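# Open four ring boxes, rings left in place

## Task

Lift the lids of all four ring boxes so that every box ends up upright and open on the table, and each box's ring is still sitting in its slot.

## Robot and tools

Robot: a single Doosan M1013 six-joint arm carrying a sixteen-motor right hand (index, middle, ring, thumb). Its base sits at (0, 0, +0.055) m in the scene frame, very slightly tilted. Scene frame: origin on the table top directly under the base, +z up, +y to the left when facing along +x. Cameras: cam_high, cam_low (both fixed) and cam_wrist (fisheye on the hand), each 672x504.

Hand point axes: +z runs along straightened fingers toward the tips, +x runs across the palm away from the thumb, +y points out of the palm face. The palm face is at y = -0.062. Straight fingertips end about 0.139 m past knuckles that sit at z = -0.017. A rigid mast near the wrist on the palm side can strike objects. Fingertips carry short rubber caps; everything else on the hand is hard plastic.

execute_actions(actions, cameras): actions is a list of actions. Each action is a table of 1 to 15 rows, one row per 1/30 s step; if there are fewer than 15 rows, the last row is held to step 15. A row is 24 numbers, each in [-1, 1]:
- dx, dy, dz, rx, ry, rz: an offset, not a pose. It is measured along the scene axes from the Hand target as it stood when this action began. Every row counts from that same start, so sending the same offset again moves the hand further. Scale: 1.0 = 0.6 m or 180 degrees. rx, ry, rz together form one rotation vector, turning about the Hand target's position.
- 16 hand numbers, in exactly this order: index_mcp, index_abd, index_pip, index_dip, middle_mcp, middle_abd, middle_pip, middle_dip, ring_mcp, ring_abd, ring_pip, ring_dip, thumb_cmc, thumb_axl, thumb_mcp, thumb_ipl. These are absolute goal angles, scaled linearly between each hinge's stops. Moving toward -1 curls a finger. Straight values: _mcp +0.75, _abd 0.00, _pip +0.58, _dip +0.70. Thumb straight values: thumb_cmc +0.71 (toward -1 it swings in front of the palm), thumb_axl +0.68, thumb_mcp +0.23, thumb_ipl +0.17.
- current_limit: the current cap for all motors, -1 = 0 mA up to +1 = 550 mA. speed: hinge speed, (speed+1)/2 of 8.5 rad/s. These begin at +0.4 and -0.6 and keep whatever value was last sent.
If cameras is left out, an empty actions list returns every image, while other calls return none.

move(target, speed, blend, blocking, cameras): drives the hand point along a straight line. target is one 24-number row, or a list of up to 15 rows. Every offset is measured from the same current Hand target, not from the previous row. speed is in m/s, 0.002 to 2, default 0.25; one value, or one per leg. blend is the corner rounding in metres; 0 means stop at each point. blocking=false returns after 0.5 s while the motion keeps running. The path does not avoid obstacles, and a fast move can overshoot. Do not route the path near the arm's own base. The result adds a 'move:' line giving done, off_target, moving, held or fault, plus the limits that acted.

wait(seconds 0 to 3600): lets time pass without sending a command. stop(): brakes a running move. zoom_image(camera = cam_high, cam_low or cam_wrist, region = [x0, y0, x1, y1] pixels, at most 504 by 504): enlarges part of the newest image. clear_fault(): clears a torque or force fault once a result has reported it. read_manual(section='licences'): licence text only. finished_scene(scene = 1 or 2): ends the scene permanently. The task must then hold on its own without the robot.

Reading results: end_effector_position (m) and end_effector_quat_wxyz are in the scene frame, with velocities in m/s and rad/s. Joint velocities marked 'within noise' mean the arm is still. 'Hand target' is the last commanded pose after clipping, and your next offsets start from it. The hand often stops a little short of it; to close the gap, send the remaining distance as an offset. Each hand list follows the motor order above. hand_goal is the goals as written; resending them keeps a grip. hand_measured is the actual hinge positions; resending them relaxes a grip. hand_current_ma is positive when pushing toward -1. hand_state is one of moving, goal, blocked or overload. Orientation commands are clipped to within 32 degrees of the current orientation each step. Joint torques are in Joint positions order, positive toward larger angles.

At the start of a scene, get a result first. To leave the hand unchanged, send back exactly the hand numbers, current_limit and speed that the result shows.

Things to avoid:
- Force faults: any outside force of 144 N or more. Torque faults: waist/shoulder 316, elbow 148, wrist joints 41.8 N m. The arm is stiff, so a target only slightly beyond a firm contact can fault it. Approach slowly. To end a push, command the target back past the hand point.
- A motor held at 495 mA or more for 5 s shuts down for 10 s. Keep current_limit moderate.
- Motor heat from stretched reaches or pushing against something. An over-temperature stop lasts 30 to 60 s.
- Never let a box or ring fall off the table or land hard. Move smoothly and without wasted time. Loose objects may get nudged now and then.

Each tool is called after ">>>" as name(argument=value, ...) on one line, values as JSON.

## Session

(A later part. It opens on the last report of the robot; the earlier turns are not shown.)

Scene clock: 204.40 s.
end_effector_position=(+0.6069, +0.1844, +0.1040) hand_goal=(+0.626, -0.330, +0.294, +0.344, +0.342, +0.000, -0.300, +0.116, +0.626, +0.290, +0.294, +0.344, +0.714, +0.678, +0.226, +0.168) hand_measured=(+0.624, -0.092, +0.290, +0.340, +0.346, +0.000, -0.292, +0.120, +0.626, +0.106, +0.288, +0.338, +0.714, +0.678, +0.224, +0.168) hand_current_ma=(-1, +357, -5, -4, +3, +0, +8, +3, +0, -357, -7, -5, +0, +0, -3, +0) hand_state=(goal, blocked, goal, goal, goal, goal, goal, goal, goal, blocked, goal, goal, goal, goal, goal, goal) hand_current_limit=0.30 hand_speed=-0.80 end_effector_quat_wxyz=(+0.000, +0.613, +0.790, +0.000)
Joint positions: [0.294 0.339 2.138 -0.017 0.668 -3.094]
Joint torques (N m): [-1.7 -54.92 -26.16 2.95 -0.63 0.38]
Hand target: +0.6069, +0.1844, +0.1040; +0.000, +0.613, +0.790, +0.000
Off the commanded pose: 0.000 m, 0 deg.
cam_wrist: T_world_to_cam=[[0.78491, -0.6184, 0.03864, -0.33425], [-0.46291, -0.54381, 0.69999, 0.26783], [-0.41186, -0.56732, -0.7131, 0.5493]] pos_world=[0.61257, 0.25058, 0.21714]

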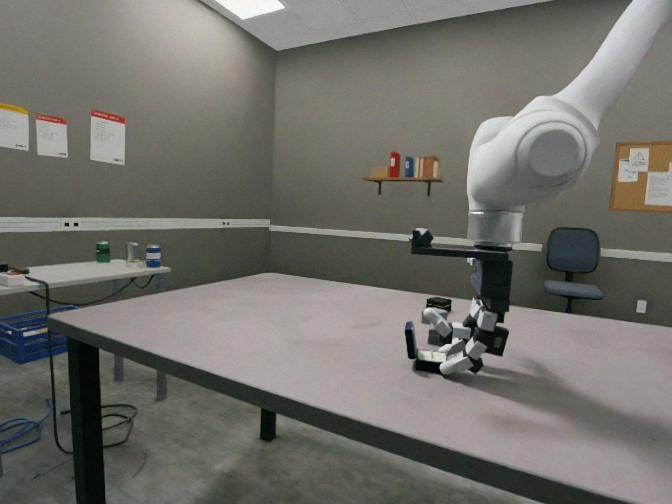

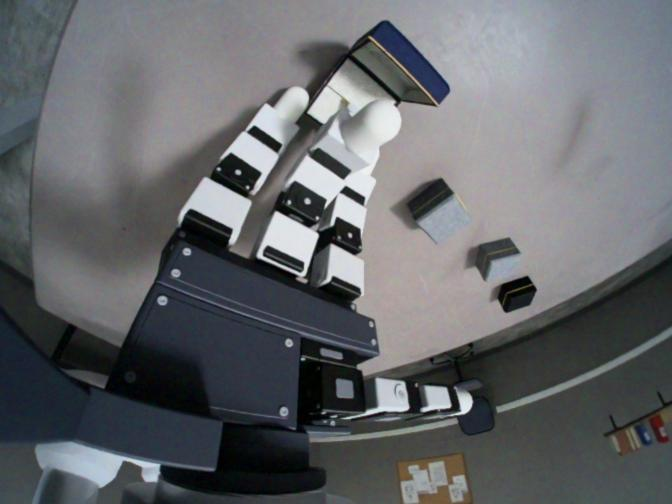

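>>> move(target=[[0, 0, 0, 0, 0, 0, 0.6164, 0.04, 0.2847, 0.3333, 0.3425, 0.0, -0.2993, 0.1159, 0.6164, -0.04, 0.2847, 0.3333, 0.714, 0.678, 0.226, 0.168, 0.0, -0.88], [0, 0, 0.16, 0, 0, 0, 0.6164, 0.04, 0.2847, 0.3333, 0.3425, 0.0, -0.2993, 0.1159, 0.6164, -0.04, 0.2847, 0.3333, 0.714, 0.678, 0.226, 0.168, 0.0, -0.88], [0.0085, -0.231, 0.16, 0, 0, -0.0311, 0.6164, 0.04, 0.2847, 0.3333, 1.0, 0.0, 0.1664, -0.2986, 0.6164, -0.04, 0.2847, 0.3333, 0.714, 0.678, 0.226, 0.168, 0.0, -0.6]], speed=[0.2, 0.2, 0.35], blend=[0, 0.01, 0], cameras=["all"])

>>> zoom_image(camera="cam_wrist", region=[260, 40, 400, 180])

Scene clock: 209.30 s.
end_effector_position=(+0.6120, +0.0458, +0.2000) hand_goal=(+0.616, +0.040, +0.284, +0.334, +1.000, +0.000, +0.166, -0.298, +0.616, -0.040, +0.284, +0.334, +0.714, +0.678, +0.226, +0.168) hand_measured=(+0.620, +0.038, +0.286, +0.336, +0.994, +0.000, +0.164, -0.294, +0.620, -0.038, +0.286, +0.336, +0.714, +0.678, +0.224, +0.168) hand_current_ma=(+4, -2, +1, +1, -6, +0, -1, +3, +4, +2, +1, +1, +0, +0, -3, +0) hand_state=(goal, goal, goal, goal, goal, goal, goal, goal, goal, goal, goal, goal, goal, goal, goal, goal) hand_current_limit=0.00 hand_speed=-0.60 end_effector_quat_wxyz=(+0.000, +0.651, +0.759, +0.000)
Joint positions: [0.056 0.173 2.118 -0.014 0.851 -3.238]
Joint torques (N m): [-1.75 -44.96 -31.43 3.59 -0.52 0.3]
Hand target: +0.6120, +0.0458, +0.2000; +0.000, +0.651, +0.759, +0.000
Off the commanded pose: 0.000 m, 0 deg.
move: done
cam_wrist: T_world_to_cam=[[0.72094, -0.69192, 0.0386, -0.38516], [-0.51366, -0.49615, 0.69999, 0.15646], [-0.46519, -0.52448, -0.71311, 0.57186]] pos_world=[0.62406, 0.11106, 0.31314]

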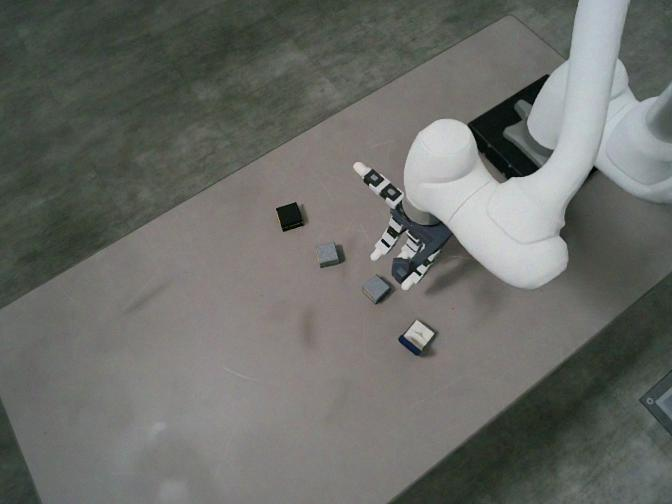

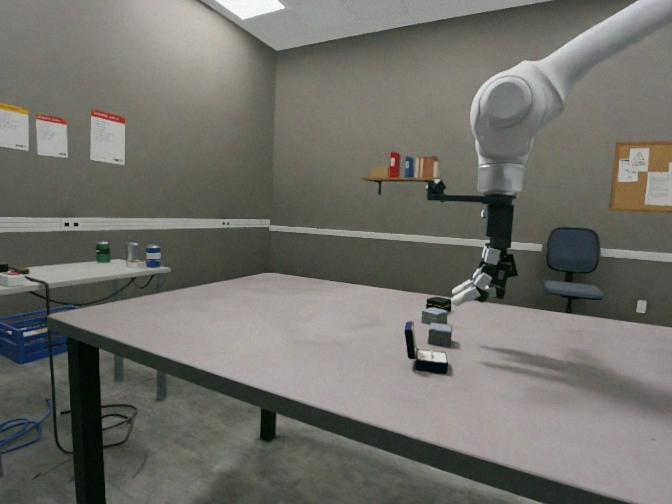

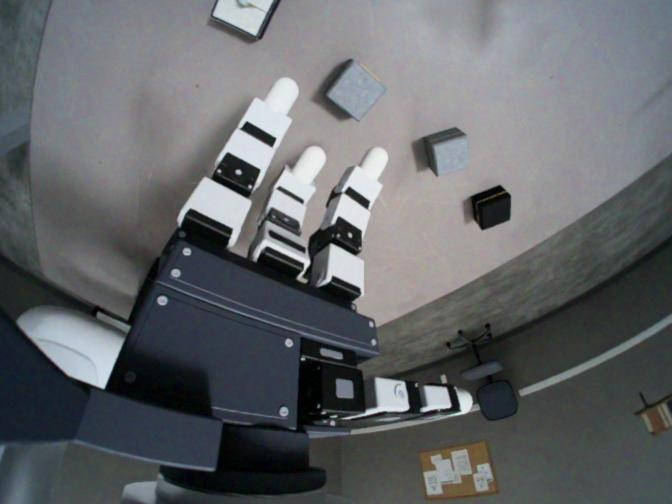

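Scaled by 3.600 from the camera's image (finer frame: 960x720).

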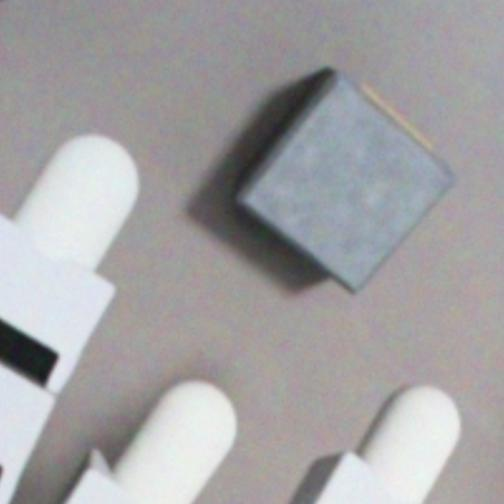

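>>> move(target=[[0.0187, -0.0128, -0.04, 0, 0, -0.005, 0.6164, 0.03, 0.2847, 0.3333, 1.0, 0.0, 0.1664, -0.2986, 0.6164, -0.03, 0.2847, 0.3333, 0.714, 0.678, 0.226, 0.168, 0.0, -0.7], [0.0187, -0.0128, -0.16, 0, 0, -0.005, 0.6164, 0.03, 0.2847, 0.3333, 1.0, 0.0, 0.1664, -0.2986, 0.6164, -0.03, 0.2847, 0.3333, 0.714, 0.678, 0.226, 0.168, 0.0, -0.7], [0.0187, -0.0128, -0.16, 0, 0, -0.005, 0.6164, -0.38, 0.2847, 0.3333, 1.0, 0.0, 0.1664, -0.2986, 0.6164, 0.35, 0.2847, 0.3333, 0.714, 0.678, 0.226, 0.168, 0.2, -0.88], [0.0187, -0.0128, -0.16, 0, 0, -0.005, 0.6764, -0.38, 0.3345, 0.3643, 0.9466, 0.0, -0.0774, 0.0536, 0.6764, 0.35, 0.3345, 0.3643, 0.714, 0.678, 0.226, 0.168, 0.3, -0.85]], speed=[0.2, 0.2, 0.2, 0.2], blend=[0.01, 0, 0, 0], cameras=["cam_low", "cam_wrist"])

>>> zoom_image(camera="cam_wrist", region=[240, 50, 420, 190])

>>> zoom_image(camera="cam_low", region=[400, 280, 500, 370])

Scene clock: 232.30 s.
end_effector_position=(+0.6233, +0.0381, +0.1040) hand_goal=(+0.676, -0.380, +0.334, +0.364, +0.946, +0.000, -0.078, +0.054, +0.676, +0.350, +0.334, +0.364, +0.714, +0.678, +0.226, +0.168) hand_measured=(+0.622, -0.136, +0.290, +0.340, +0.952, +0.000, -0.076, +0.050, +0.624, +0.152, +0.288, +0.340, +0.714, +0.678, +0.224, +0.168) hand_current_ma=(-141, +357, -99, -42, +6, +0, +1, -5, -134, -357, -103, -41, +0, +0, -3, +0) hand_state=(blocked, blocked, blocked, blocked, goal, goal, goal, goal, blocked, blocked, blocked, blocked, goal, goal, goal, goal) hand_current_limit=0.30 hand_speed=-0.85 end_effector_quat_wxyz=(+0.000, +0.657, +0.754, +0.000)
Joint positions: [0.041 0.321 2.163 -0.018 0.658 -3.232]
Joint torques (N m): [-1.58 -50.74 -23.5 2.91 -0.03 0.42]
Hand target: +0.6233, +0.0381, +0.1040; +0.000, +0.657, +0.754, +0.000
Off the commanded pose: 0.000 m, 0 deg.
move: done
cam_wrist: T_world_to_cam=[[0.70995, -0.70319, 0.03864, -0.3876], [-0.52141, -0.48795, 0.70003, 0.23015], [-0.4734, -0.51713, -0.71307, 0.50946]] pos_world=[0.63636, 0.1032, 0.21714]

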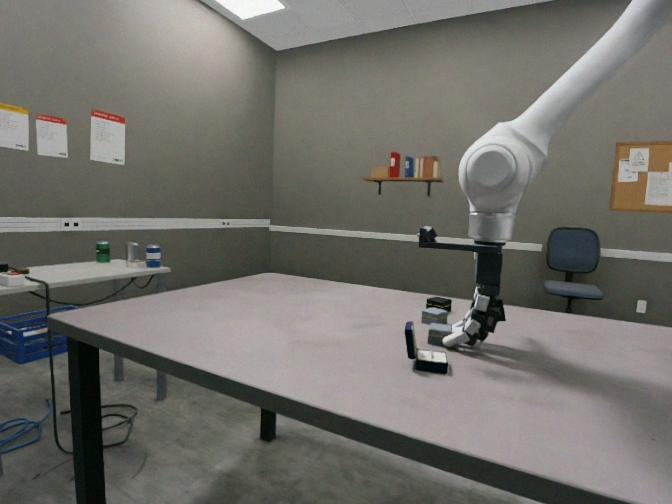

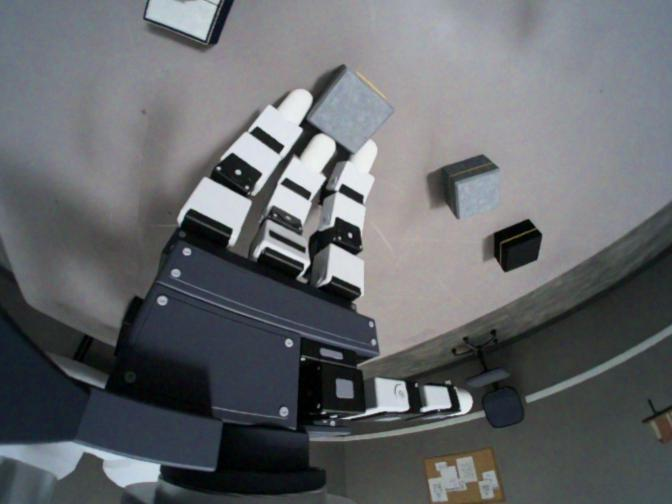

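Scaled by 2.800 from the camera's image (finer frame: 960x720).

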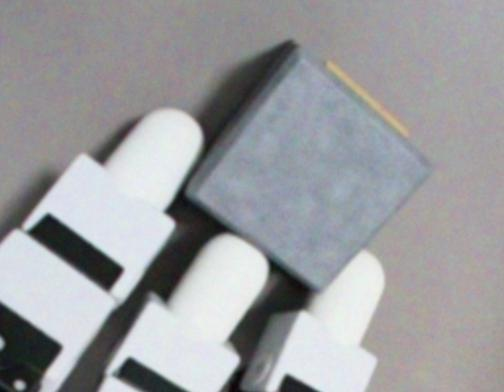

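Scaled by 5.040.

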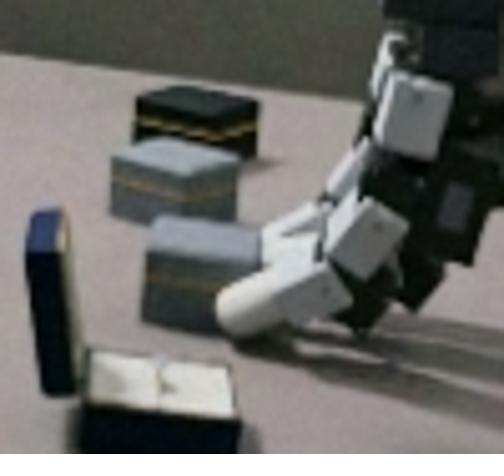

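>>> execute_actions(actions=[[[0,0,0,0,0,0, 0.6864, -0.38, 0.3395, 0.3643, 0.8233, 0.0, -0.165, 0.013, 0.6864, 0.35, 0.3395, 0.3643, 0.714, 0.678, 0.226, 0.168, 0.3, -0.85]], [[0,0,0,0,0,0, 0.6964, -0.38, 0.3445, 0.3693, 0.7852, 0.0, -0.21, -0.01, 0.6964, 0.35, 0.3445, 0.3693, 0.714, 0.678, 0.226, 0.168, 0.3, -0.85]], [[0,0,0,0,0,0, 0.6964, -0.38, 0.3445, 0.3693, 0.8712, 0.0, -0.3723, 0.0, 0.6964, 0.35, 0.3445, 0.3693, 0.714, 0.678, 0.226, 0.168, 0.3, -0.88]], [[0,0,0,0,0,0, 0.6964, -0.38, 0.3445, 0.3693, 0.8493, 0.0, -0.3869, -0.029, 0.6964, 0.35, 0.3445, 0.3693, 0.714, 0.678, 0.226, 0.168, 0.3, -0.88]]], cameras=["cam_low", "cam_wrist"])

>>> zoom_image(camera="cam_wrist", region=[240, 50, 420, 190])

>>> zoom_image(camera="cam_low", region=[400, 280, 500, 370])

Scene clock: 235.67 s.
end_effector_position=(+0.6233, +0.0381, +0.1040) hand_goal=(+0.696, -0.380, +0.344, +0.370, +0.850, +0.000, -0.386, -0.028, +0.696, +0.350, +0.344, +0.370, +0.714, +0.678, +0.226, +0.168) hand_measured=(+0.624, -0.136, +0.292, +0.340, +0.862, +0.000, -0.376, -0.024, +0.628, +0.152, +0.290, +0.340, +0.714, +0.678, +0.224, +0.168) hand_current_ma=(-214, +357, -121, -56, +16, +0, +12, +3, -199, -357, -132, -56, +0, +0, -3, +0) hand_state=(blocked, blocked, blocked, blocked, goal, goal, goal, goal, blocked, blocked, blocked, blocked, goal, goal, goal, goal) hand_current_limit=0.30 hand_speed=-0.88 end_effector_quat_wxyz=(+0.000, +0.657, +0.754, +0.000)
Joint positions: [0.041 0.321 2.163 -0.018 0.658 -3.232]
Joint torques (N m): [-2.11 -51.01 -23.28 2.89 0.14 0.44]
Hand target: +0.6233, +0.0381, +0.1040; +0.000, +0.657, +0.754, +0.000
Off the commanded pose: 0.000 m, 0 deg.
cam_wrist: T_world_to_cam=[[0.70995, -0.70319, 0.03864, -0.3876], [-0.52141, -0.48795, 0.70003, 0.23015], [-0.4734, -0.51713, -0.71307, 0.50946]] pos_world=[0.63636, 0.1032, 0.21714]

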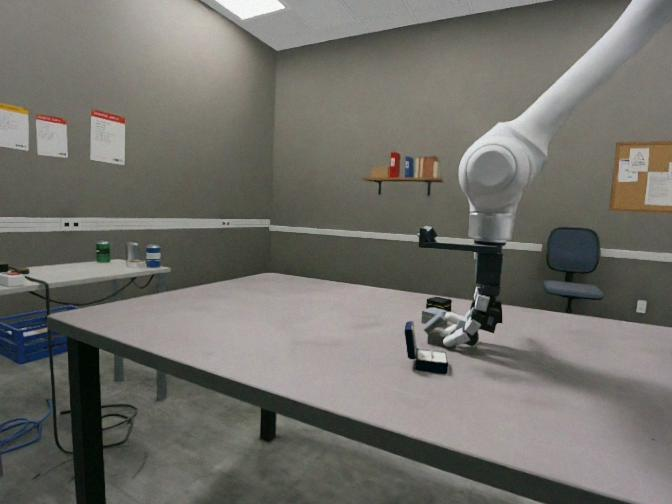

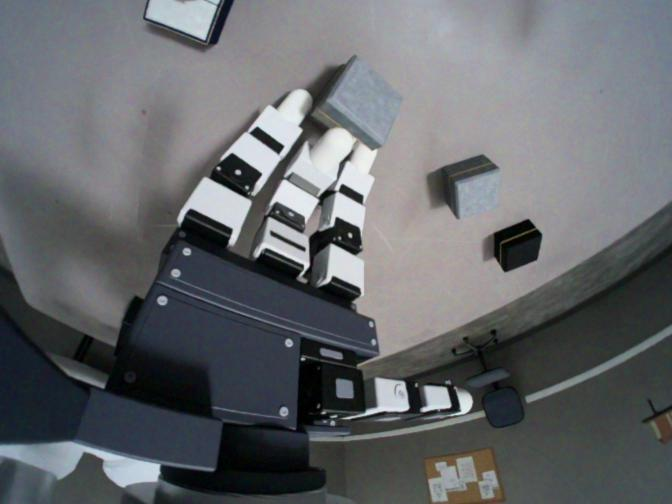

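Scaled by 2.800 from the camera's image (finer frame: 960x720).

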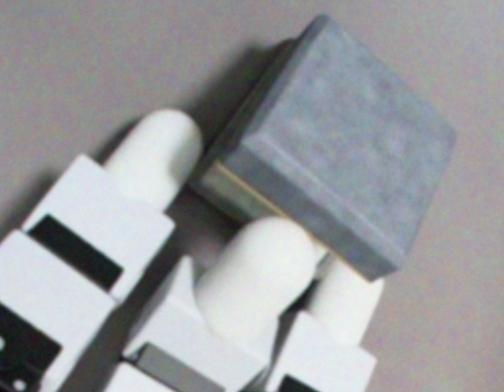

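Scaled by 5.040.

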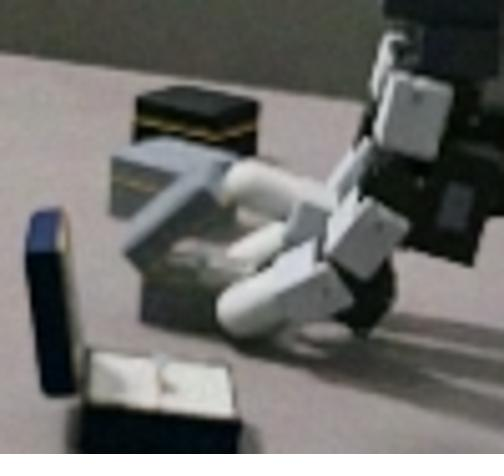

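>>> execute_actions(actions=[[[0,0,0,0,0,0, 0.6964, -0.38, 0.3445, 0.3693, 0.711, 0.0, -0.292, 0.0087, 0.6964, 0.35, 0.3445, 0.3693, 0.714, 0.678, 0.226, 0.168, 0.3, -0.86]], [[0,0,0,0,0,0, 0.6964, -0.38, 0.3445, 0.3693, 0.5904, 0.0, -0.2102, 0.0261, 0.6964, 0.35, 0.3445, 0.3693, 0.714, 0.678, 0.226, 0.168, 0.3, -0.86]], [[0,0,0,0,0,0, 0.6964, -0.38, 0.3445, 0.3693, 0.4712, 0.0, -0.1241, 0.0957, 0.6964, 0.35, 0.3445, 0.3693, 0.714, 0.678, 0.226, 0.168, 0.3, -0.86]], [[0,0,0,0,0,0, 0.6964, -0.38, 0.3445, 0.3693, 0.3356, 0.0, 0.0146, 0.1739, 0.6964, 0.35, 0.3445, 0.3693, 0.714, 0.678, 0.226, 0.168, 0.3, -0.86]], [[0,0,0,0,0,0, 0.6964, -0.38, 0.3445, 0.3693, 0.1123, 0.0, 0.1839, 0.5319, 0.6964, 0.35, 0.3445, 0.3693, 0.714, 0.678, 0.226, 0.168, 0.3, -0.84]], [[0,0,0,0,0,0, 0.6964, -0.38, 0.3445, 0.3693, -0.1233, 0.0, 0.5036, 0.6667, 0.6964, 0.35, 0.3445, 0.3693, 0.714, 0.678, 0.226, 0.168, 0.3, -0.82]]], cameras=["cam_low", "cam_wrist"])

>>> zoom_image(camera="cam_wrist", region=[240, 10, 420, 190])

>>> zoom_image(camera="cam_low", region=[400, 280, 500, 370])

Scene clock: 240.10 s.
end_effector_position=(+0.6233, +0.0381, +0.1040) hand_goal=(+0.696, -0.380, +0.344, +0.370, -0.124, +0.000, +0.504, +0.666, +0.696, +0.350, +0.344, +0.370, +0.714, +0.678, +0.226, +0.168) hand_measured=(+0.624, -0.136, +0.292, +0.340, -0.116, +0.000, +0.496, +0.664, +0.628, +0.152, +0.290, +0.340, +0.714, +0.678, +0.224, +0.168) hand_current_ma=(-212, +357, -121, -56, +11, +0, -10, -1, -197, -357, -132, -56, +0, +0, -3, +0) hand_state=(blocked, blocked, blocked, blocked, goal, goal, goal, goal, blocked, blocked, blocked, blocked, goal, goal, goal, goal) hand_current_limit=0.30 hand_speed=-0.82 end_effector_quat_wxyz=(+0.000, +0.657, +0.754, +0.000)
Joint positions: [0.041 0.321 2.163 -0.018 0.658 -3.232]
Joint torques (N m): [-1.43 -48.91 -23.66 2.97 -0.41 0.37]
Hand target: +0.6233, +0.0381, +0.1040; +0.000, +0.657, +0.754, +0.000
Off the commanded pose: 0.000 m, 0 deg.
cam_wrist: T_world_to_cam=[[0.70995, -0.70319, 0.03864, -0.3876], [-0.52141, -0.48795, 0.70003, 0.23015], [-0.4734, -0.51713, -0.71307, 0.50946]] pos_world=[0.63636, 0.1032, 0.21714]

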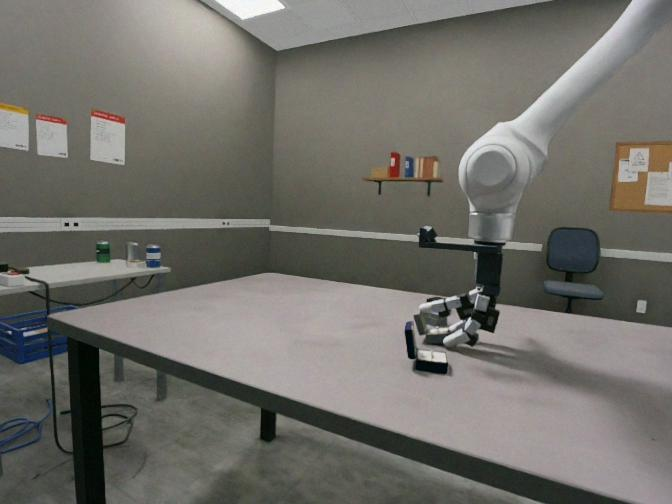

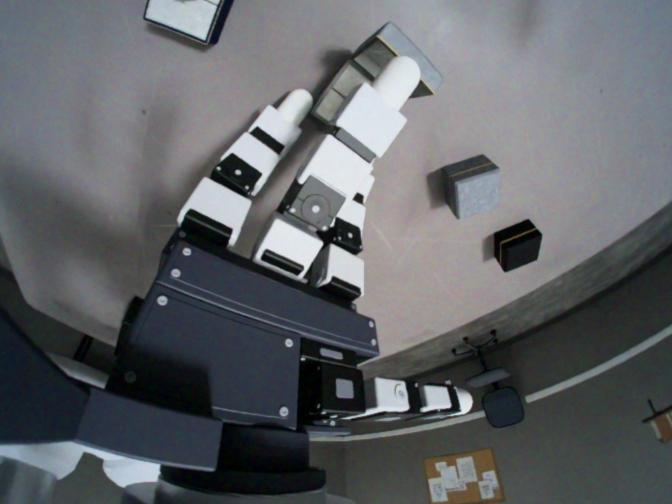

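Scaled by 2.800 from the camera's image (finer frame: 960x720).

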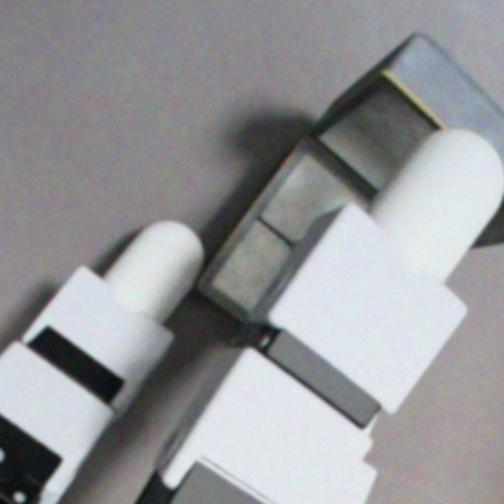

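Scaled by 5.040.

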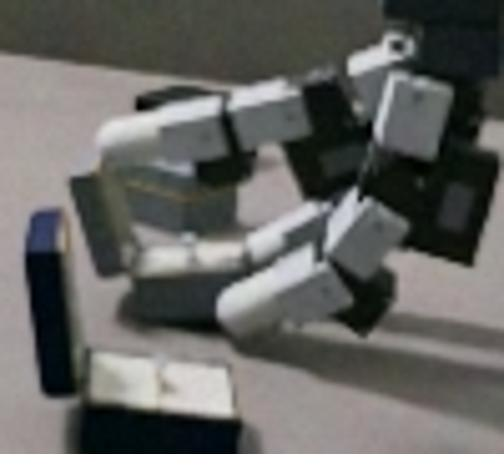

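>>> move(target=[[0, 0, 0, 0, 0, 0, 0.625, -0.38, 0.294, 0.344, 0.3425, 0.0, -0.2993, 0.1159, 0.625, 0.35, 0.294, 0.344, 0.714, 0.678, 0.226, 0.168, 0.3, -0.75], [0, 0, 0, 0, 0, 0, 0.6164, 0.04, 0.2847, 0.3333, 0.3425, 0.0, -0.2993, 0.1159, 0.6164, -0.04, 0.2847, 0.3333, 0.714, 0.678, 0.226, 0.168, 0.0, -0.86], [0, 0, 0.16, 0, 0, 0, 0.6164, 0.04, 0.2847, 0.3333, 0.3425, 0.0, -0.2993, 0.1159, 0.6164, -0.04, 0.2847, 0.3333, 0.714, 0.678, 0.226, 0.168, 0.0, -0.86], [0.0535, -0.2323, 0.16, 0, 0, -0.1617, 0.6164, 0.04, 0.2847, 0.3333, 1.0, 0.0, 0.1664, -0.2986, 0.6164, -0.04, 0.2847, 0.3333, 0.714, 0.678, 0.226, 0.168, 0.0, -0.6]], speed=[0.2, 0.2, 0.2, 0.35], blend=[0, 0, 0.01, 0], cameras=["all"])

>>> zoom_image(camera="cam_wrist", region=[260, 40, 400, 180])

Scene clock: 246.40 s.
end_effector_position=(+0.6554, -0.1013, +0.2000) hand_goal=(+0.616, +0.040, +0.284, +0.334, +1.000, +0.000, +0.166, -0.298, +0.616, -0.040, +0.284, +0.334, +0.714, +0.678, +0.226, +0.168) hand_measured=(+0.620, +0.036, +0.284, +0.334, +0.994, +0.000, +0.164, -0.294, +0.620, -0.038, +0.282, +0.334, +0.714, +0.678, +0.224, +0.168) hand_current_ma=(+5, -2, +0, +0, -6, +0, -1, +3, +3, +2, -1, +0, +0, +0, -3, +0) hand_state=(goal, goal, goal, goal, goal, goal, goal, goal, goal, goal, goal, goal, goal, goal, goal, goal) hand_current_limit=0.00 hand_speed=-0.60 end_effector_quat_wxyz=(+0.000, +0.825, +0.565, +0.000)
Joint positions: [-0.128 0.253 2.011 -0.015 0.876 -2.898]
Joint torques (N m): [-1.89 -53.11 -31.77 3.63 -0.49 0.31]
Hand target: +0.6554, -0.1013, +0.2000; +0.000, +0.825, +0.565, +0.000
Off the commanded pose: 0.000 m, 0 deg.
move: done
cam_wrist: T_world_to_cam=[[0.27827, -0.95973, 0.03863, -0.25515], [-0.69293, -0.17274, 0.70001, 0.25602], [-0.66514, -0.22156, -0.71309, 0.67664]] pos_world=[0.69847, -0.05073, 0.31314]

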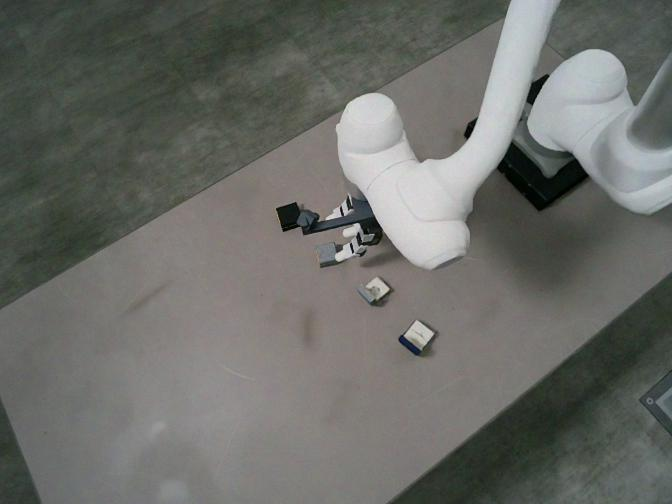

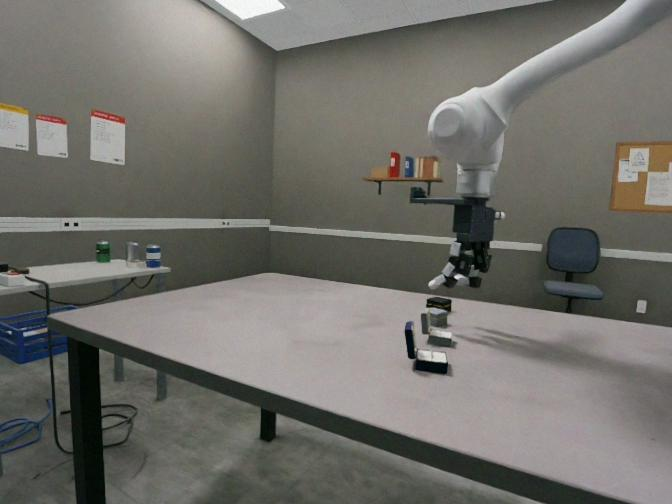

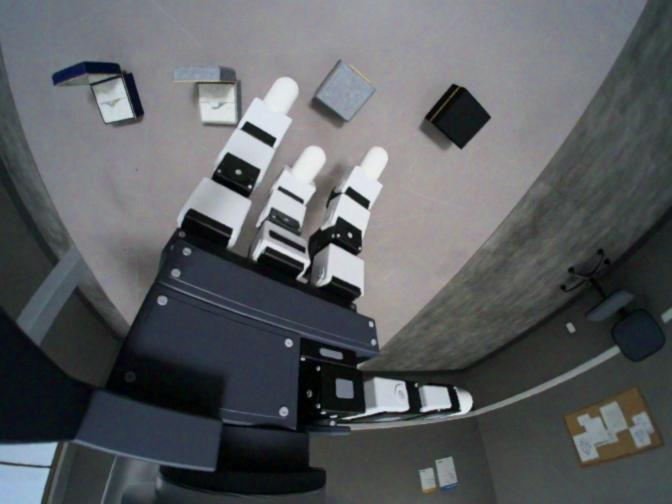

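Scaled by 3.600 from the camera's image (finer frame: 960x720).

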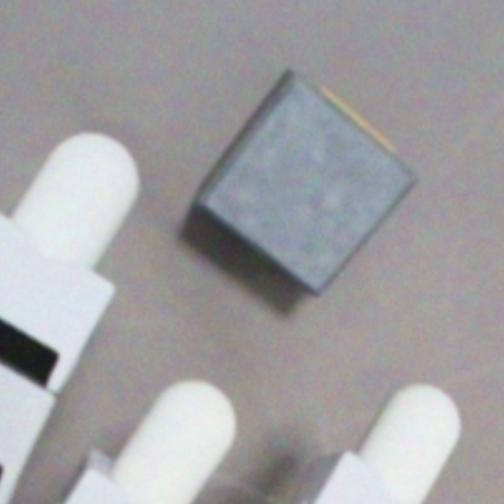

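>>> move(target=[[0.004, -0.0017, -0.04, 0, 0, -0.0022, 0.6164, 0.03, 0.2847, 0.3333, 1.0, 0.0, 0.1664, -0.2986, 0.6164, -0.03, 0.2847, 0.3333, 0.714, 0.678, 0.226, 0.168, 0.0, -0.7], [0.004, -0.0017, -0.16, 0, 0, -0.0022, 0.6164, 0.03, 0.2847, 0.3333, 1.0, 0.0, 0.1664, -0.2986, 0.6164, -0.03, 0.2847, 0.3333, 0.714, 0.678, 0.226, 0.168, 0.0, -0.7], [0.004, -0.0017, -0.16, 0, 0, -0.0022, 0.6164, -0.38, 0.2847, 0.3333, 1.0, 0.0, 0.1664, -0.2986, 0.6164, 0.35, 0.2847, 0.3333, 0.714, 0.678, 0.226, 0.168, 0.2, -0.88], [0.004, -0.0017, -0.16, 0, 0, -0.0022, 0.6764, -0.38, 0.3345, 0.3643, 0.9466, 0.0, -0.0774, 0.0536, 0.6764, 0.35, 0.3345, 0.3643, 0.714, 0.678, 0.226, 0.168, 0.3, -0.85]], speed=[0.2, 0.2, 0.2, 0.2], blend=[0.01, 0, 0, 0], cameras=["cam_wrist"])

>>> zoom_image(camera="cam_wrist", region=[240, 50, 420, 190])

>>> execute_actions(actions=[[[0,0,0,0,0,0, 0.6864, -0.38, 0.3395, 0.3643, 0.8233, 0.0, -0.165, 0.013, 0.6864, 0.35, 0.3395, 0.3643, 0.714, 0.678, 0.226, 0.168, 0.3, -0.85]], [[0,0,0,0,0,0, 0.6964, -0.38, 0.3445, 0.3693, 0.7852, 0.0, -0.21, -0.01, 0.6964, 0.35, 0.3445, 0.3693, 0.714, 0.678, 0.226, 0.168, 0.3, -0.85]], [[0,0,0,0,0,0, 0.6964, -0.38, 0.3445, 0.3693, 0.8712, 0.0, -0.3723, 0.0, 0.6964, 0.35, 0.3445, 0.3693, 0.714, 0.678, 0.226, 0.168, 0.3, -0.88]], [[0,0,0,0,0,0, 0.6964, -0.38, 0.3445, 0.3693, 0.8493, 0.0, -0.3869, -0.029, 0.6964, 0.35, 0.3445, 0.3693, 0.714, 0.678, 0.226, 0.168, 0.3, -0.88]]], cameras=["cam_wrist", "cam_low"])

>>> zoom_image(camera="cam_wrist", region=[240, 50, 420, 190])

>>> zoom_image(camera="cam_low", region=[400, 280, 500, 370])

Scene clock: 251.37 s.
end_effector_position=(+0.6578, -0.1023, +0.1040) hand_goal=(+0.676, -0.380, +0.334, +0.364, +0.946, +0.000, -0.078, +0.054, +0.676, +0.350, +0.334, +0.364, +0.714, +0.678, +0.226, +0.168) hand_measured=(+0.622, -0.136, +0.288, +0.338, +0.954, +0.000, -0.076, +0.048, +0.624, +0.152, +0.286, +0.340, +0.714, +0.678, +0.224, +0.168) hand_current_ma=(-142, +357, -104, -45, +10, +0, +1, -6, -137, -357, -109, -44, +0, +0, -3, +0) hand_state=(blocked, blocked, blocked, blocked, goal, goal, goal, goal, blocked, blocked, blocked, blocked, goal, goal, goal, goal) hand_current_limit=0.30 hand_speed=-0.85 end_effector_quat_wxyz=(+0.000, +0.827, +0.562, +0.000)
Joint positions: [-0.13 0.38 2.066 -0.017 0.695 -2.889]
Joint torques (N m): [-1.55 -56.6 -24.47 3.14 -0.12 0.36]
Hand target: +0.6578, -0.1023, +0.1040; +0.000, +0.827, +0.562, +0.000
Off the commanded pose: 0.000 m, 0 deg.
move: done
cam_wrist: T_world_to_cam=[[0.27163, -0.96163, 0.03866, -0.24897], [-0.69413, -0.16793, 0.69998, 0.32596], [-0.66663, -0.21697, -0.71311, 0.61097]] pos_world=[0.70118, -0.05212, 0.21714]

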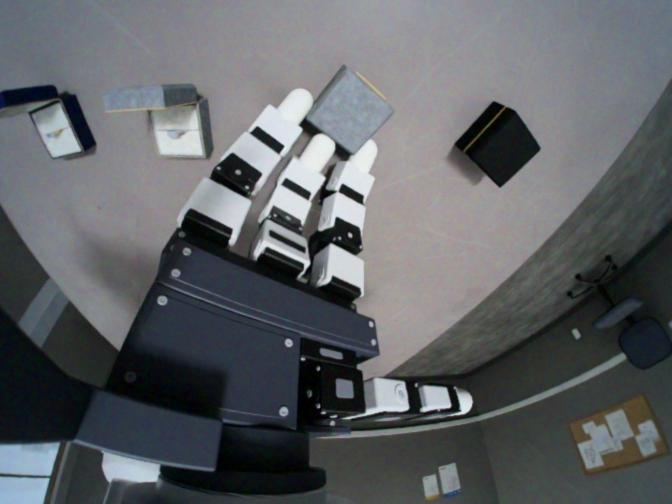

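Scaled by 2.800 from the camera's image (finer frame: 960x720).

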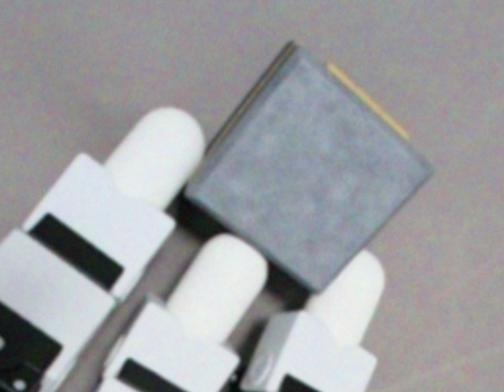

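Scene clock: 253.57 s.
end_effector_position=(+0.6578, -0.1023, +0.1040) hand_goal=(+0.696, -0.380, +0.344, +0.370, +0.850, +0.000, -0.386, -0.028, +0.696, +0.350, +0.344, +0.370, +0.714, +0.678, +0.226, +0.168) hand_measured=(+0.624, -0.136, +0.294, +0.340, +0.866, +0.000, -0.376, -0.024, +0.626, +0.152, +0.288, +0.340, +0.714, +0.678, +0.224, +0.168) hand_current_ma=(-215, +358, -116, -56, +25, +0, +12, +4, -200, -357, -134, -58, +0, +0, -3, +0) hand_state=(blocked, blocked, blocked, blocked, goal, goal, goal, goal, blocked, blocked, blocked, blocked, goal, goal, goal, goal) hand_current_limit=0.30 hand_speed=-0.88 end_effector_quat_wxyz=(+0.000, +0.827, +0.562, +0.000)
Joint positions: [-0.129 0.38 2.066 -0.017 0.695 -2.889]
Joint torques (N m): [-2.05 -57.62 -24.4 3.18 0.18 0.38]
Hand target: +0.6578, -0.1023, +0.1040; +0.000, +0.827, +0.562, +0.000
Off the commanded pose: 0.000 m, 0 deg.
cam_wrist: T_world_to_cam=[[0.27163, -0.96163, 0.03866, -0.24897], [-0.69413, -0.16793, 0.69998, 0.32596], [-0.66663, -0.21697, -0.71311, 0.61097]] pos_world=[0.70118, -0.05212, 0.21714]
Images, in order (width x height): cam_low 672x504, cam_wrist 672x504.

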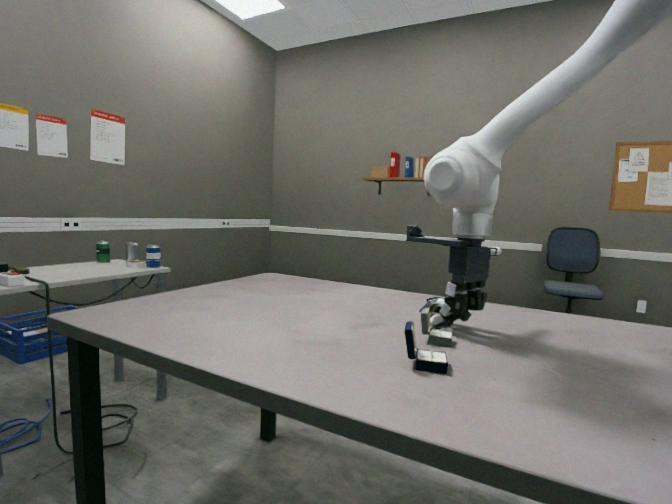

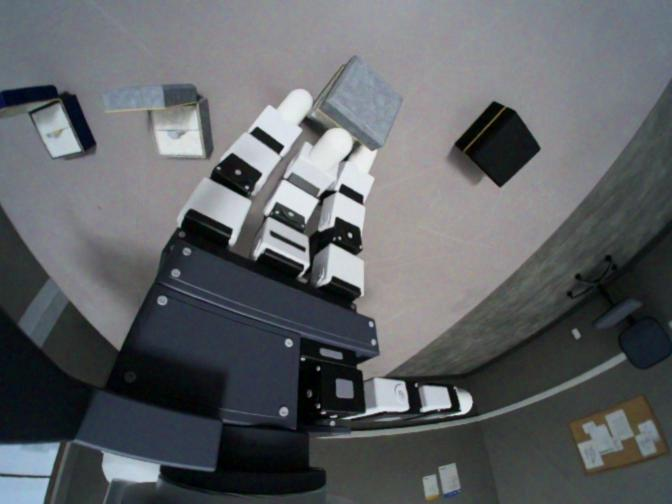

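Scaled by 2.800 from the camera's image (finer frame: 960x720).

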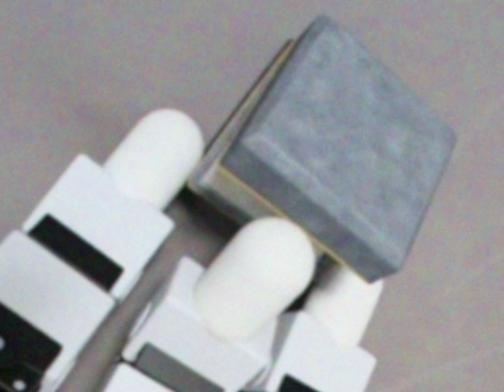

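Scaled by 5.040.

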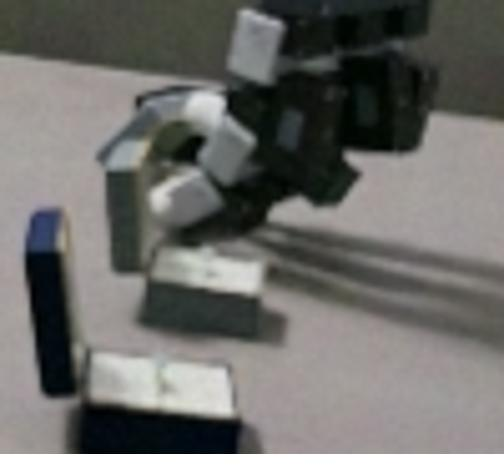

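>>> execute_actions(actions=[[[0,0,0,0,0,0, 0.6964, -0.38, 0.3445, 0.3693, 0.711, 0.0, -0.292, 0.0087, 0.6964, 0.35, 0.3445, 0.3693, 0.714, 0.678, 0.226, 0.168, 0.3, -0.86]], [[0,0,0,0,0,0, 0.6964, -0.38, 0.3445, 0.3693, 0.5904, 0.0, -0.2102, 0.0261, 0.6964, 0.35, 0.3445, 0.3693, 0.714, 0.678, 0.226, 0.168, 0.3, -0.86]], [[0,0,0,0,0,0, 0.6964, -0.38, 0.3445, 0.3693, 0.4712, 0.0, -0.1241, 0.0957, 0.6964, 0.35, 0.3445, 0.3693, 0.714, 0.678, 0.226, 0.168, 0.3, -0.86]], [[0,0,0,0,0,0, 0.6964, -0.38, 0.3445, 0.3693, 0.3356, 0.0, 0.0146, 0.1739, 0.6964, 0.35, 0.3445, 0.3693, 0.714, 0.678, 0.226, 0.168, 0.3, -0.86]], [[0,0,0,0,0,0, 0.6964, -0.38, 0.3445, 0.3693, 0.1123, 0.0, 0.1839, 0.5319, 0.6964, 0.35, 0.3445, 0.3693, 0.714, 0.678, 0.226, 0.168, 0.3, -0.84]], [[0,0,0,0,0,0, 0.6964, -0.38, 0.3445, 0.3693, -0.1233, 0.0, 0.5036, 0.6667, 0.6964, 0.35, 0.3445, 0.3693, 0.714, 0.678, 0.226, 0.168, 0.3, -0.82]]], cameras=[])

>>> move(target=[[0, 0, 0, 0, 0, 0, 0.625, -0.38, 0.294, 0.344, 0.3425, 0.0, -0.2993, 0.1159, 0.625, 0.35, 0.294, 0.344, 0.714, 0.678, 0.226, 0.168, 0.3, -0.75], [0, 0, 0, 0, 0, 0, 0.6164, 0.04, 0.2847, 0.3333, 0.3425, 0.0, -0.2993, 0.1159, 0.6164, -0.04, 0.2847, 0.3333, 0.714, 0.678, 0.226, 0.168, 0.0, -0.86], [0, 0, 0.16, 0, 0, 0, 0.6164, 0.04, 0.2847, 0.3333, 0.3425, 0.0, -0.2993, 0.1159, 0.6164, -0.04, 0.2847, 0.3333, 0.714, 0.678, 0.226, 0.168, 0.0, -0.86], [0.0315, -0.237, 0.16, 0, 0, 0.0328, 0.6164, 0.04, 0.2847, 0.3333, 1.0, 0.0, 0.1664, -0.2986, 0.6164, -0.04, 0.2847, 0.3333, 0.714, 0.678, 0.226, 0.168, 0.0, -0.6]], speed=[0.2, 0.2, 0.2, 0.35], blend=[0, 0, 0.01, 0], cameras=["all"])

>>> zoom_image(camera="cam_wrist", region=[260, 40, 400, 180])

Scene clock: 259.40 s.
end_effector_position=(+0.6578, -0.1023, +0.1040) hand_goal=(+0.696, -0.380, +0.344, +0.370, -0.124, +0.000, +0.504, +0.666, +0.696, +0.350, +0.344, +0.370, +0.714, +0.678, +0.226, +0.168) hand_measured=(+0.624, -0.136, +0.294, +0.340, -0.116, +0.002, +0.496, +0.664, +0.628, +0.152, +0.288, +0.340, +0.714, +0.678, +0.224, +0.168) hand_current_ma=(-212, +357, -116, -56, +12, +1, -10, -1, -197, -357, -134, -58, +0, +0, -3, +0) hand_state=(blocked, blocked, blocked, blocked, goal, goal, goal, goal, blocked, blocked, blocked, blocked, goal, goal, goal, goal) hand_current_limit=0.30 hand_speed=-0.82 end_effector_quat_wxyz=(+0.000, +0.827, +0.562, +0.000)
Joint positions: [-0.129 0.38 2.066 -0.017 0.695 -2.889]
Joint torques (N m): [-1.64 -55.22 -24.58 3.14 -0.34 0.36]
Hand target: +0.6578, -0.1023, +0.1040; +0.000, +0.827, +0.562, +0.000
Off the commanded pose: 0.000 m, 0 deg.

Scene clock: 263.60 s.
end_effector_position=(+0.6767, -0.2445, +0.2000) hand_goal=(+0.616, +0.040, +0.284, +0.334, +1.000, +0.000, +0.166, -0.298, +0.616, -0.040, +0.284, +0.334, +0.714, +0.678, +0.226, +0.168) hand_measured=(+0.620, +0.038, +0.284, +0.334, +0.994, +0.002, +0.164, -0.294, +0.620, -0.038, +0.282, +0.332, +0.714, +0.678, +0.224, +0.168) hand_current_ma=(+4, -2, +0, +0, -6, +1, -1, +3, +4, +2, -1, -1, +0, +0, -3, +0) hand_state=(goal, goal, goal, goal, goal, goal, goal, goal, goal, goal, goal, goal, goal, goal, goal, goal) hand_current_limit=0.00 hand_speed=-0.60 end_effector_quat_wxyz=(+0.000, +0.797, +0.604, +0.000)
Joint positions: [-0.36 0.314 1.922 -0.013 0.902 -3.228]
Joint torques (N m): [-1.93 -59.62 -32.44 3.61 -0.49 0.35]
Hand target: +0.6767, -0.2445, +0.2000; +0.000, +0.797, +0.604, +0.000
Off the commanded pose: 0.000 m, 0 deg.
move: done
cam_wrist: T_world_to_cam=[[0.3691, -0.92859, 0.03863, -0.45241], [-0.67314, -0.23844, 0.70002, 0.21659], [-0.64082, -0.28439, -0.71308, 0.62726]] pos_world=[0.71474, -0.19007, 0.31314]

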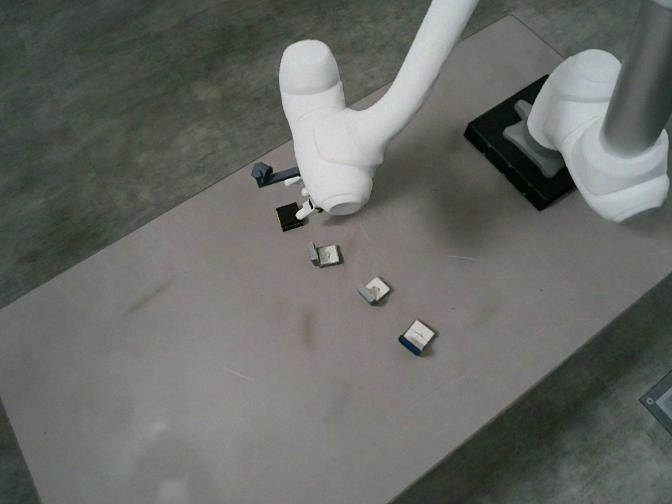

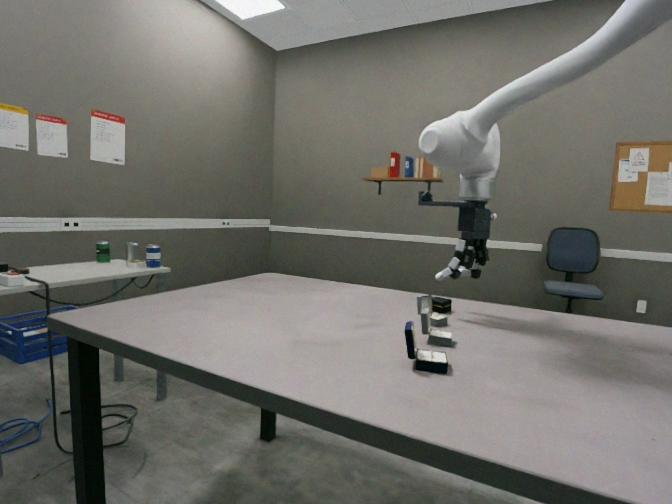

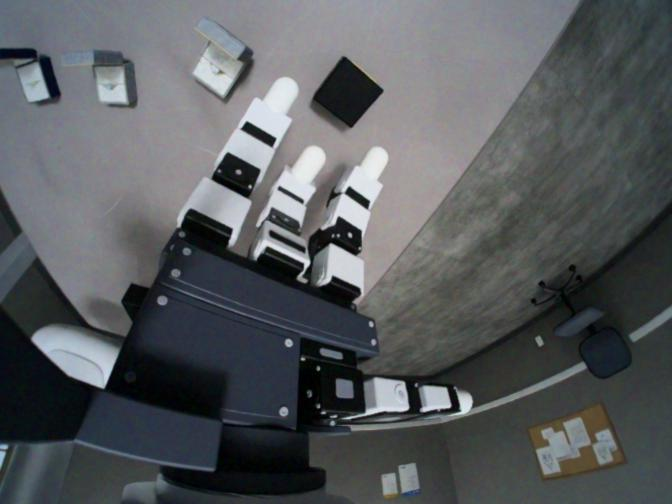

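Scaled by 3.600 from the camera's image (finer frame: 960x720).

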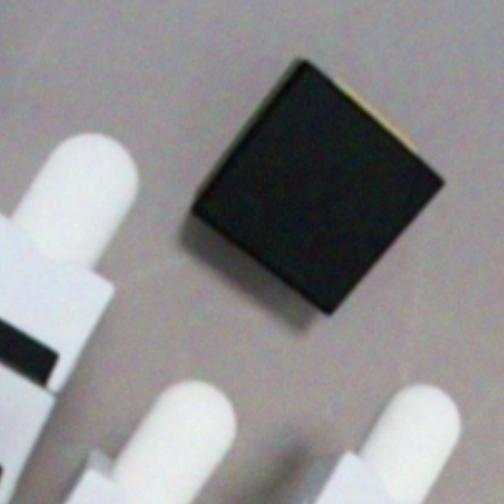

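>>> move(target=[[-0.0022, -0.006, -0.04, 0, 0, -0.0022, 0.6164, 0.03, 0.2847, 0.3333, 1.0, 0.0, 0.1664, -0.2986, 0.6164, -0.03, 0.2847, 0.3333, 0.714, 0.678, 0.226, 0.168, 0.0, -0.7], [-0.0022, -0.006, -0.16, 0, 0, -0.0022, 0.6164, 0.03, 0.2847, 0.3333, 1.0, 0.0, 0.1664, -0.2986, 0.6164, -0.03, 0.2847, 0.3333, 0.714, 0.678, 0.226, 0.168, 0.0, -0.7], [-0.0022, -0.006, -0.16, 0, 0, -0.0022, 0.6164, -0.33, 0.2847, 0.3333, 1.0, 0.0, 0.1664, -0.2986, 0.6164, 0.3, 0.2847, 0.3333, 0.714, 0.678, 0.226, 0.168, 0.2, -0.88], [-0.0022, -0.006, -0.16, 0, 0, -0.0022, 0.6764, -0.33, 0.3345, 0.3643, 0.9466, 0.0, -0.0774, 0.0536, 0.6764, 0.3, 0.3345, 0.3643, 0.714, 0.678, 0.226, 0.168, 0.3, -0.85]], speed=[0.2, 0.2, 0.2, 0.2], blend=[0.01, 0, 0, 0], cameras=["cam_wrist"])

>>> execute_actions(actions=[[[0,0,0,0,0,0, 0.6864, -0.33, 0.3395, 0.3643, 0.8233, 0.0, -0.165, 0.013, 0.6864, 0.3, 0.3395, 0.3643, 0.714, 0.678, 0.226, 0.168, 0.3, -0.85]], [[0,0,0,0,0,0, 0.6964, -0.33, 0.3445, 0.3693, 0.7852, 0.0, -0.21, -0.01, 0.6964, 0.3, 0.3445, 0.3693, 0.714, 0.678, 0.226, 0.168, 0.3, -0.85]], [[0,0,0,0,0,0, 0.6964, -0.33, 0.3445, 0.3693, 0.8712, 0.0, -0.4058, -0.0246, 0.6964, 0.3, 0.3445, 0.3693, 0.714, 0.678, 0.226, 0.168, 0.3, -0.88]], [[0,0,0,0,0,0, 0.6964, -0.33, 0.3445, 0.3693, 0.863, 0.0, -0.4467, -0.0362, 0.6964, 0.3, 0.3445, 0.3693, 0.714, 0.678, 0.226, 0.168, 0.3, -0.88]]], cameras=["cam_wrist"])

>>> zoom_image(camera="cam_wrist", region=[240, 30, 420, 190])

Scene clock: 270.10 s.
end_effector_position=(+0.6753, -0.2481, +0.1040) hand_goal=(+0.676, -0.330, +0.334, +0.364, +0.946, +0.000, -0.078, +0.054, +0.676, +0.300, +0.334, +0.364, +0.714, +0.678, +0.226, +0.168) hand_measured=(+0.620, -0.092, +0.288, +0.340, +0.952, +0.002, -0.076, +0.050, +0.622, +0.108, +0.288, +0.340, +0.714, +0.678, +0.224, +0.168) hand_current_ma=(-147, +357, -103, -44, +5, +1, +1, -4, -139, -357, -107, -44, +0, +0, -3, +0) hand_state=(blocked, blocked, blocked, blocked, goal, goal, goal, goal, blocked, blocked, blocked, blocked, goal, goal, goal, goal) hand_current_limit=0.30 hand_speed=-0.85 end_effector_quat_wxyz=(+0.000, +0.799, +0.601, +0.000)
Joint positions: [-0.367 0.428 1.98 -0.016 0.729 -3.224]
Joint torques (N m): [-1.36 -62.3 -25.6 3.13 -0.15 0.42]
Hand target: +0.6753, -0.2481, +0.1040; +0.000, +0.799, +0.601, +0.000
Off the commanded pose: 0.000 m, 0 deg.
move: done
cam_wrist: T_world_to_cam=[[0.36263, -0.93113, 0.03864, -0.44781], [-0.67483, -0.23376, 0.69997, 0.28432], [-0.64273, -0.27991, -0.71312, 0.55931]] pos_world=[0.71375, -0.19395, 0.21714]

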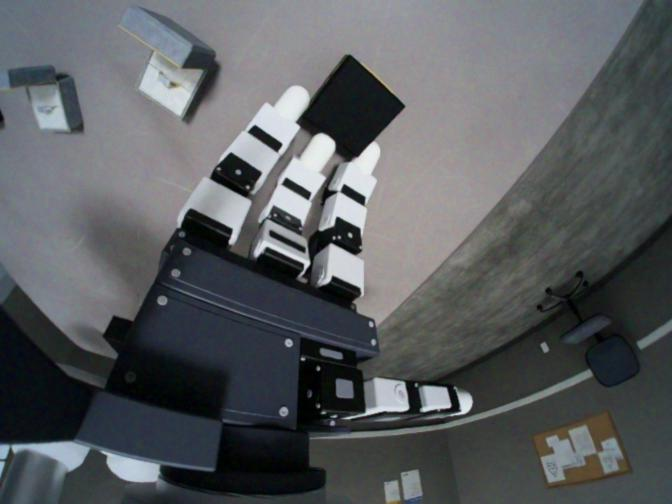

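Scene clock: 272.30 s.
end_effector_position=(+0.6753, -0.2481, +0.1040) hand_goal=(+0.696, -0.330, +0.344, +0.370, +0.864, +0.000, -0.446, -0.036, +0.696, +0.300, +0.344, +0.370, +0.714, +0.678, +0.226, +0.168) hand_measured=(+0.622, -0.092, +0.292, +0.342, +0.872, +0.002, -0.438, -0.034, +0.624, +0.108, +0.288, +0.340, +0.714, +0.678, +0.224, +0.168) hand_current_ma=(-221, +358, -123, -54, +9, +1, +11, +2, -209, -357, -134, -55, +0, +0, -3, +0) hand_state=(blocked, blocked, blocked, blocked, goal, goal, goal, goal, blocked, blocked, blocked, blocked, goal, goal, goal, goal) hand_current_limit=0.30 hand_speed=-0.88 end_effector_quat_wxyz=(+0.000, +0.799, +0.601, +0.000)
Joint positions: [-0.367 0.428 1.98 -0.016 0.729 -3.224]
Joint torques (N m): [-1.93 -62.78 -25.38 3.14 -0.08 0.42]
Hand target: +0.6753, -0.2481, +0.1040; +0.000, +0.799, +0.601, +0.000
Off the commanded pose: 0.000 m, 0 deg.
cam_wrist: T_world_to_cam=[[0.36263, -0.93113, 0.03864, -0.44781], [-0.67483, -0.23376, 0.69997, 0.28432], [-0.64273, -0.27991, -0.71312, 0.55931]] pos_world=[0.71375, -0.19395, 0.21714]

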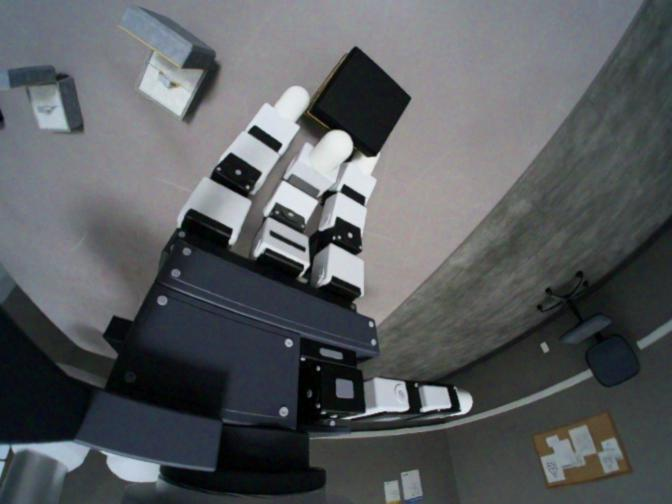

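Scaled by 2.800 from the camera's image (finer frame: 960x720).

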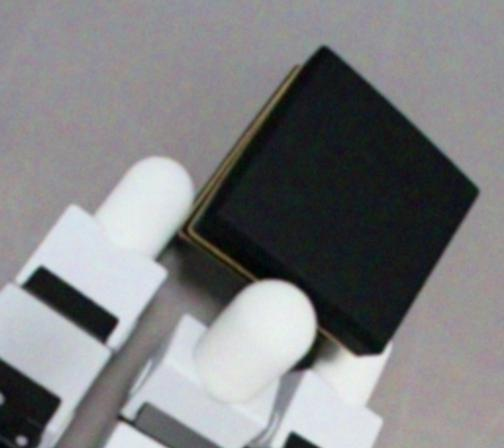

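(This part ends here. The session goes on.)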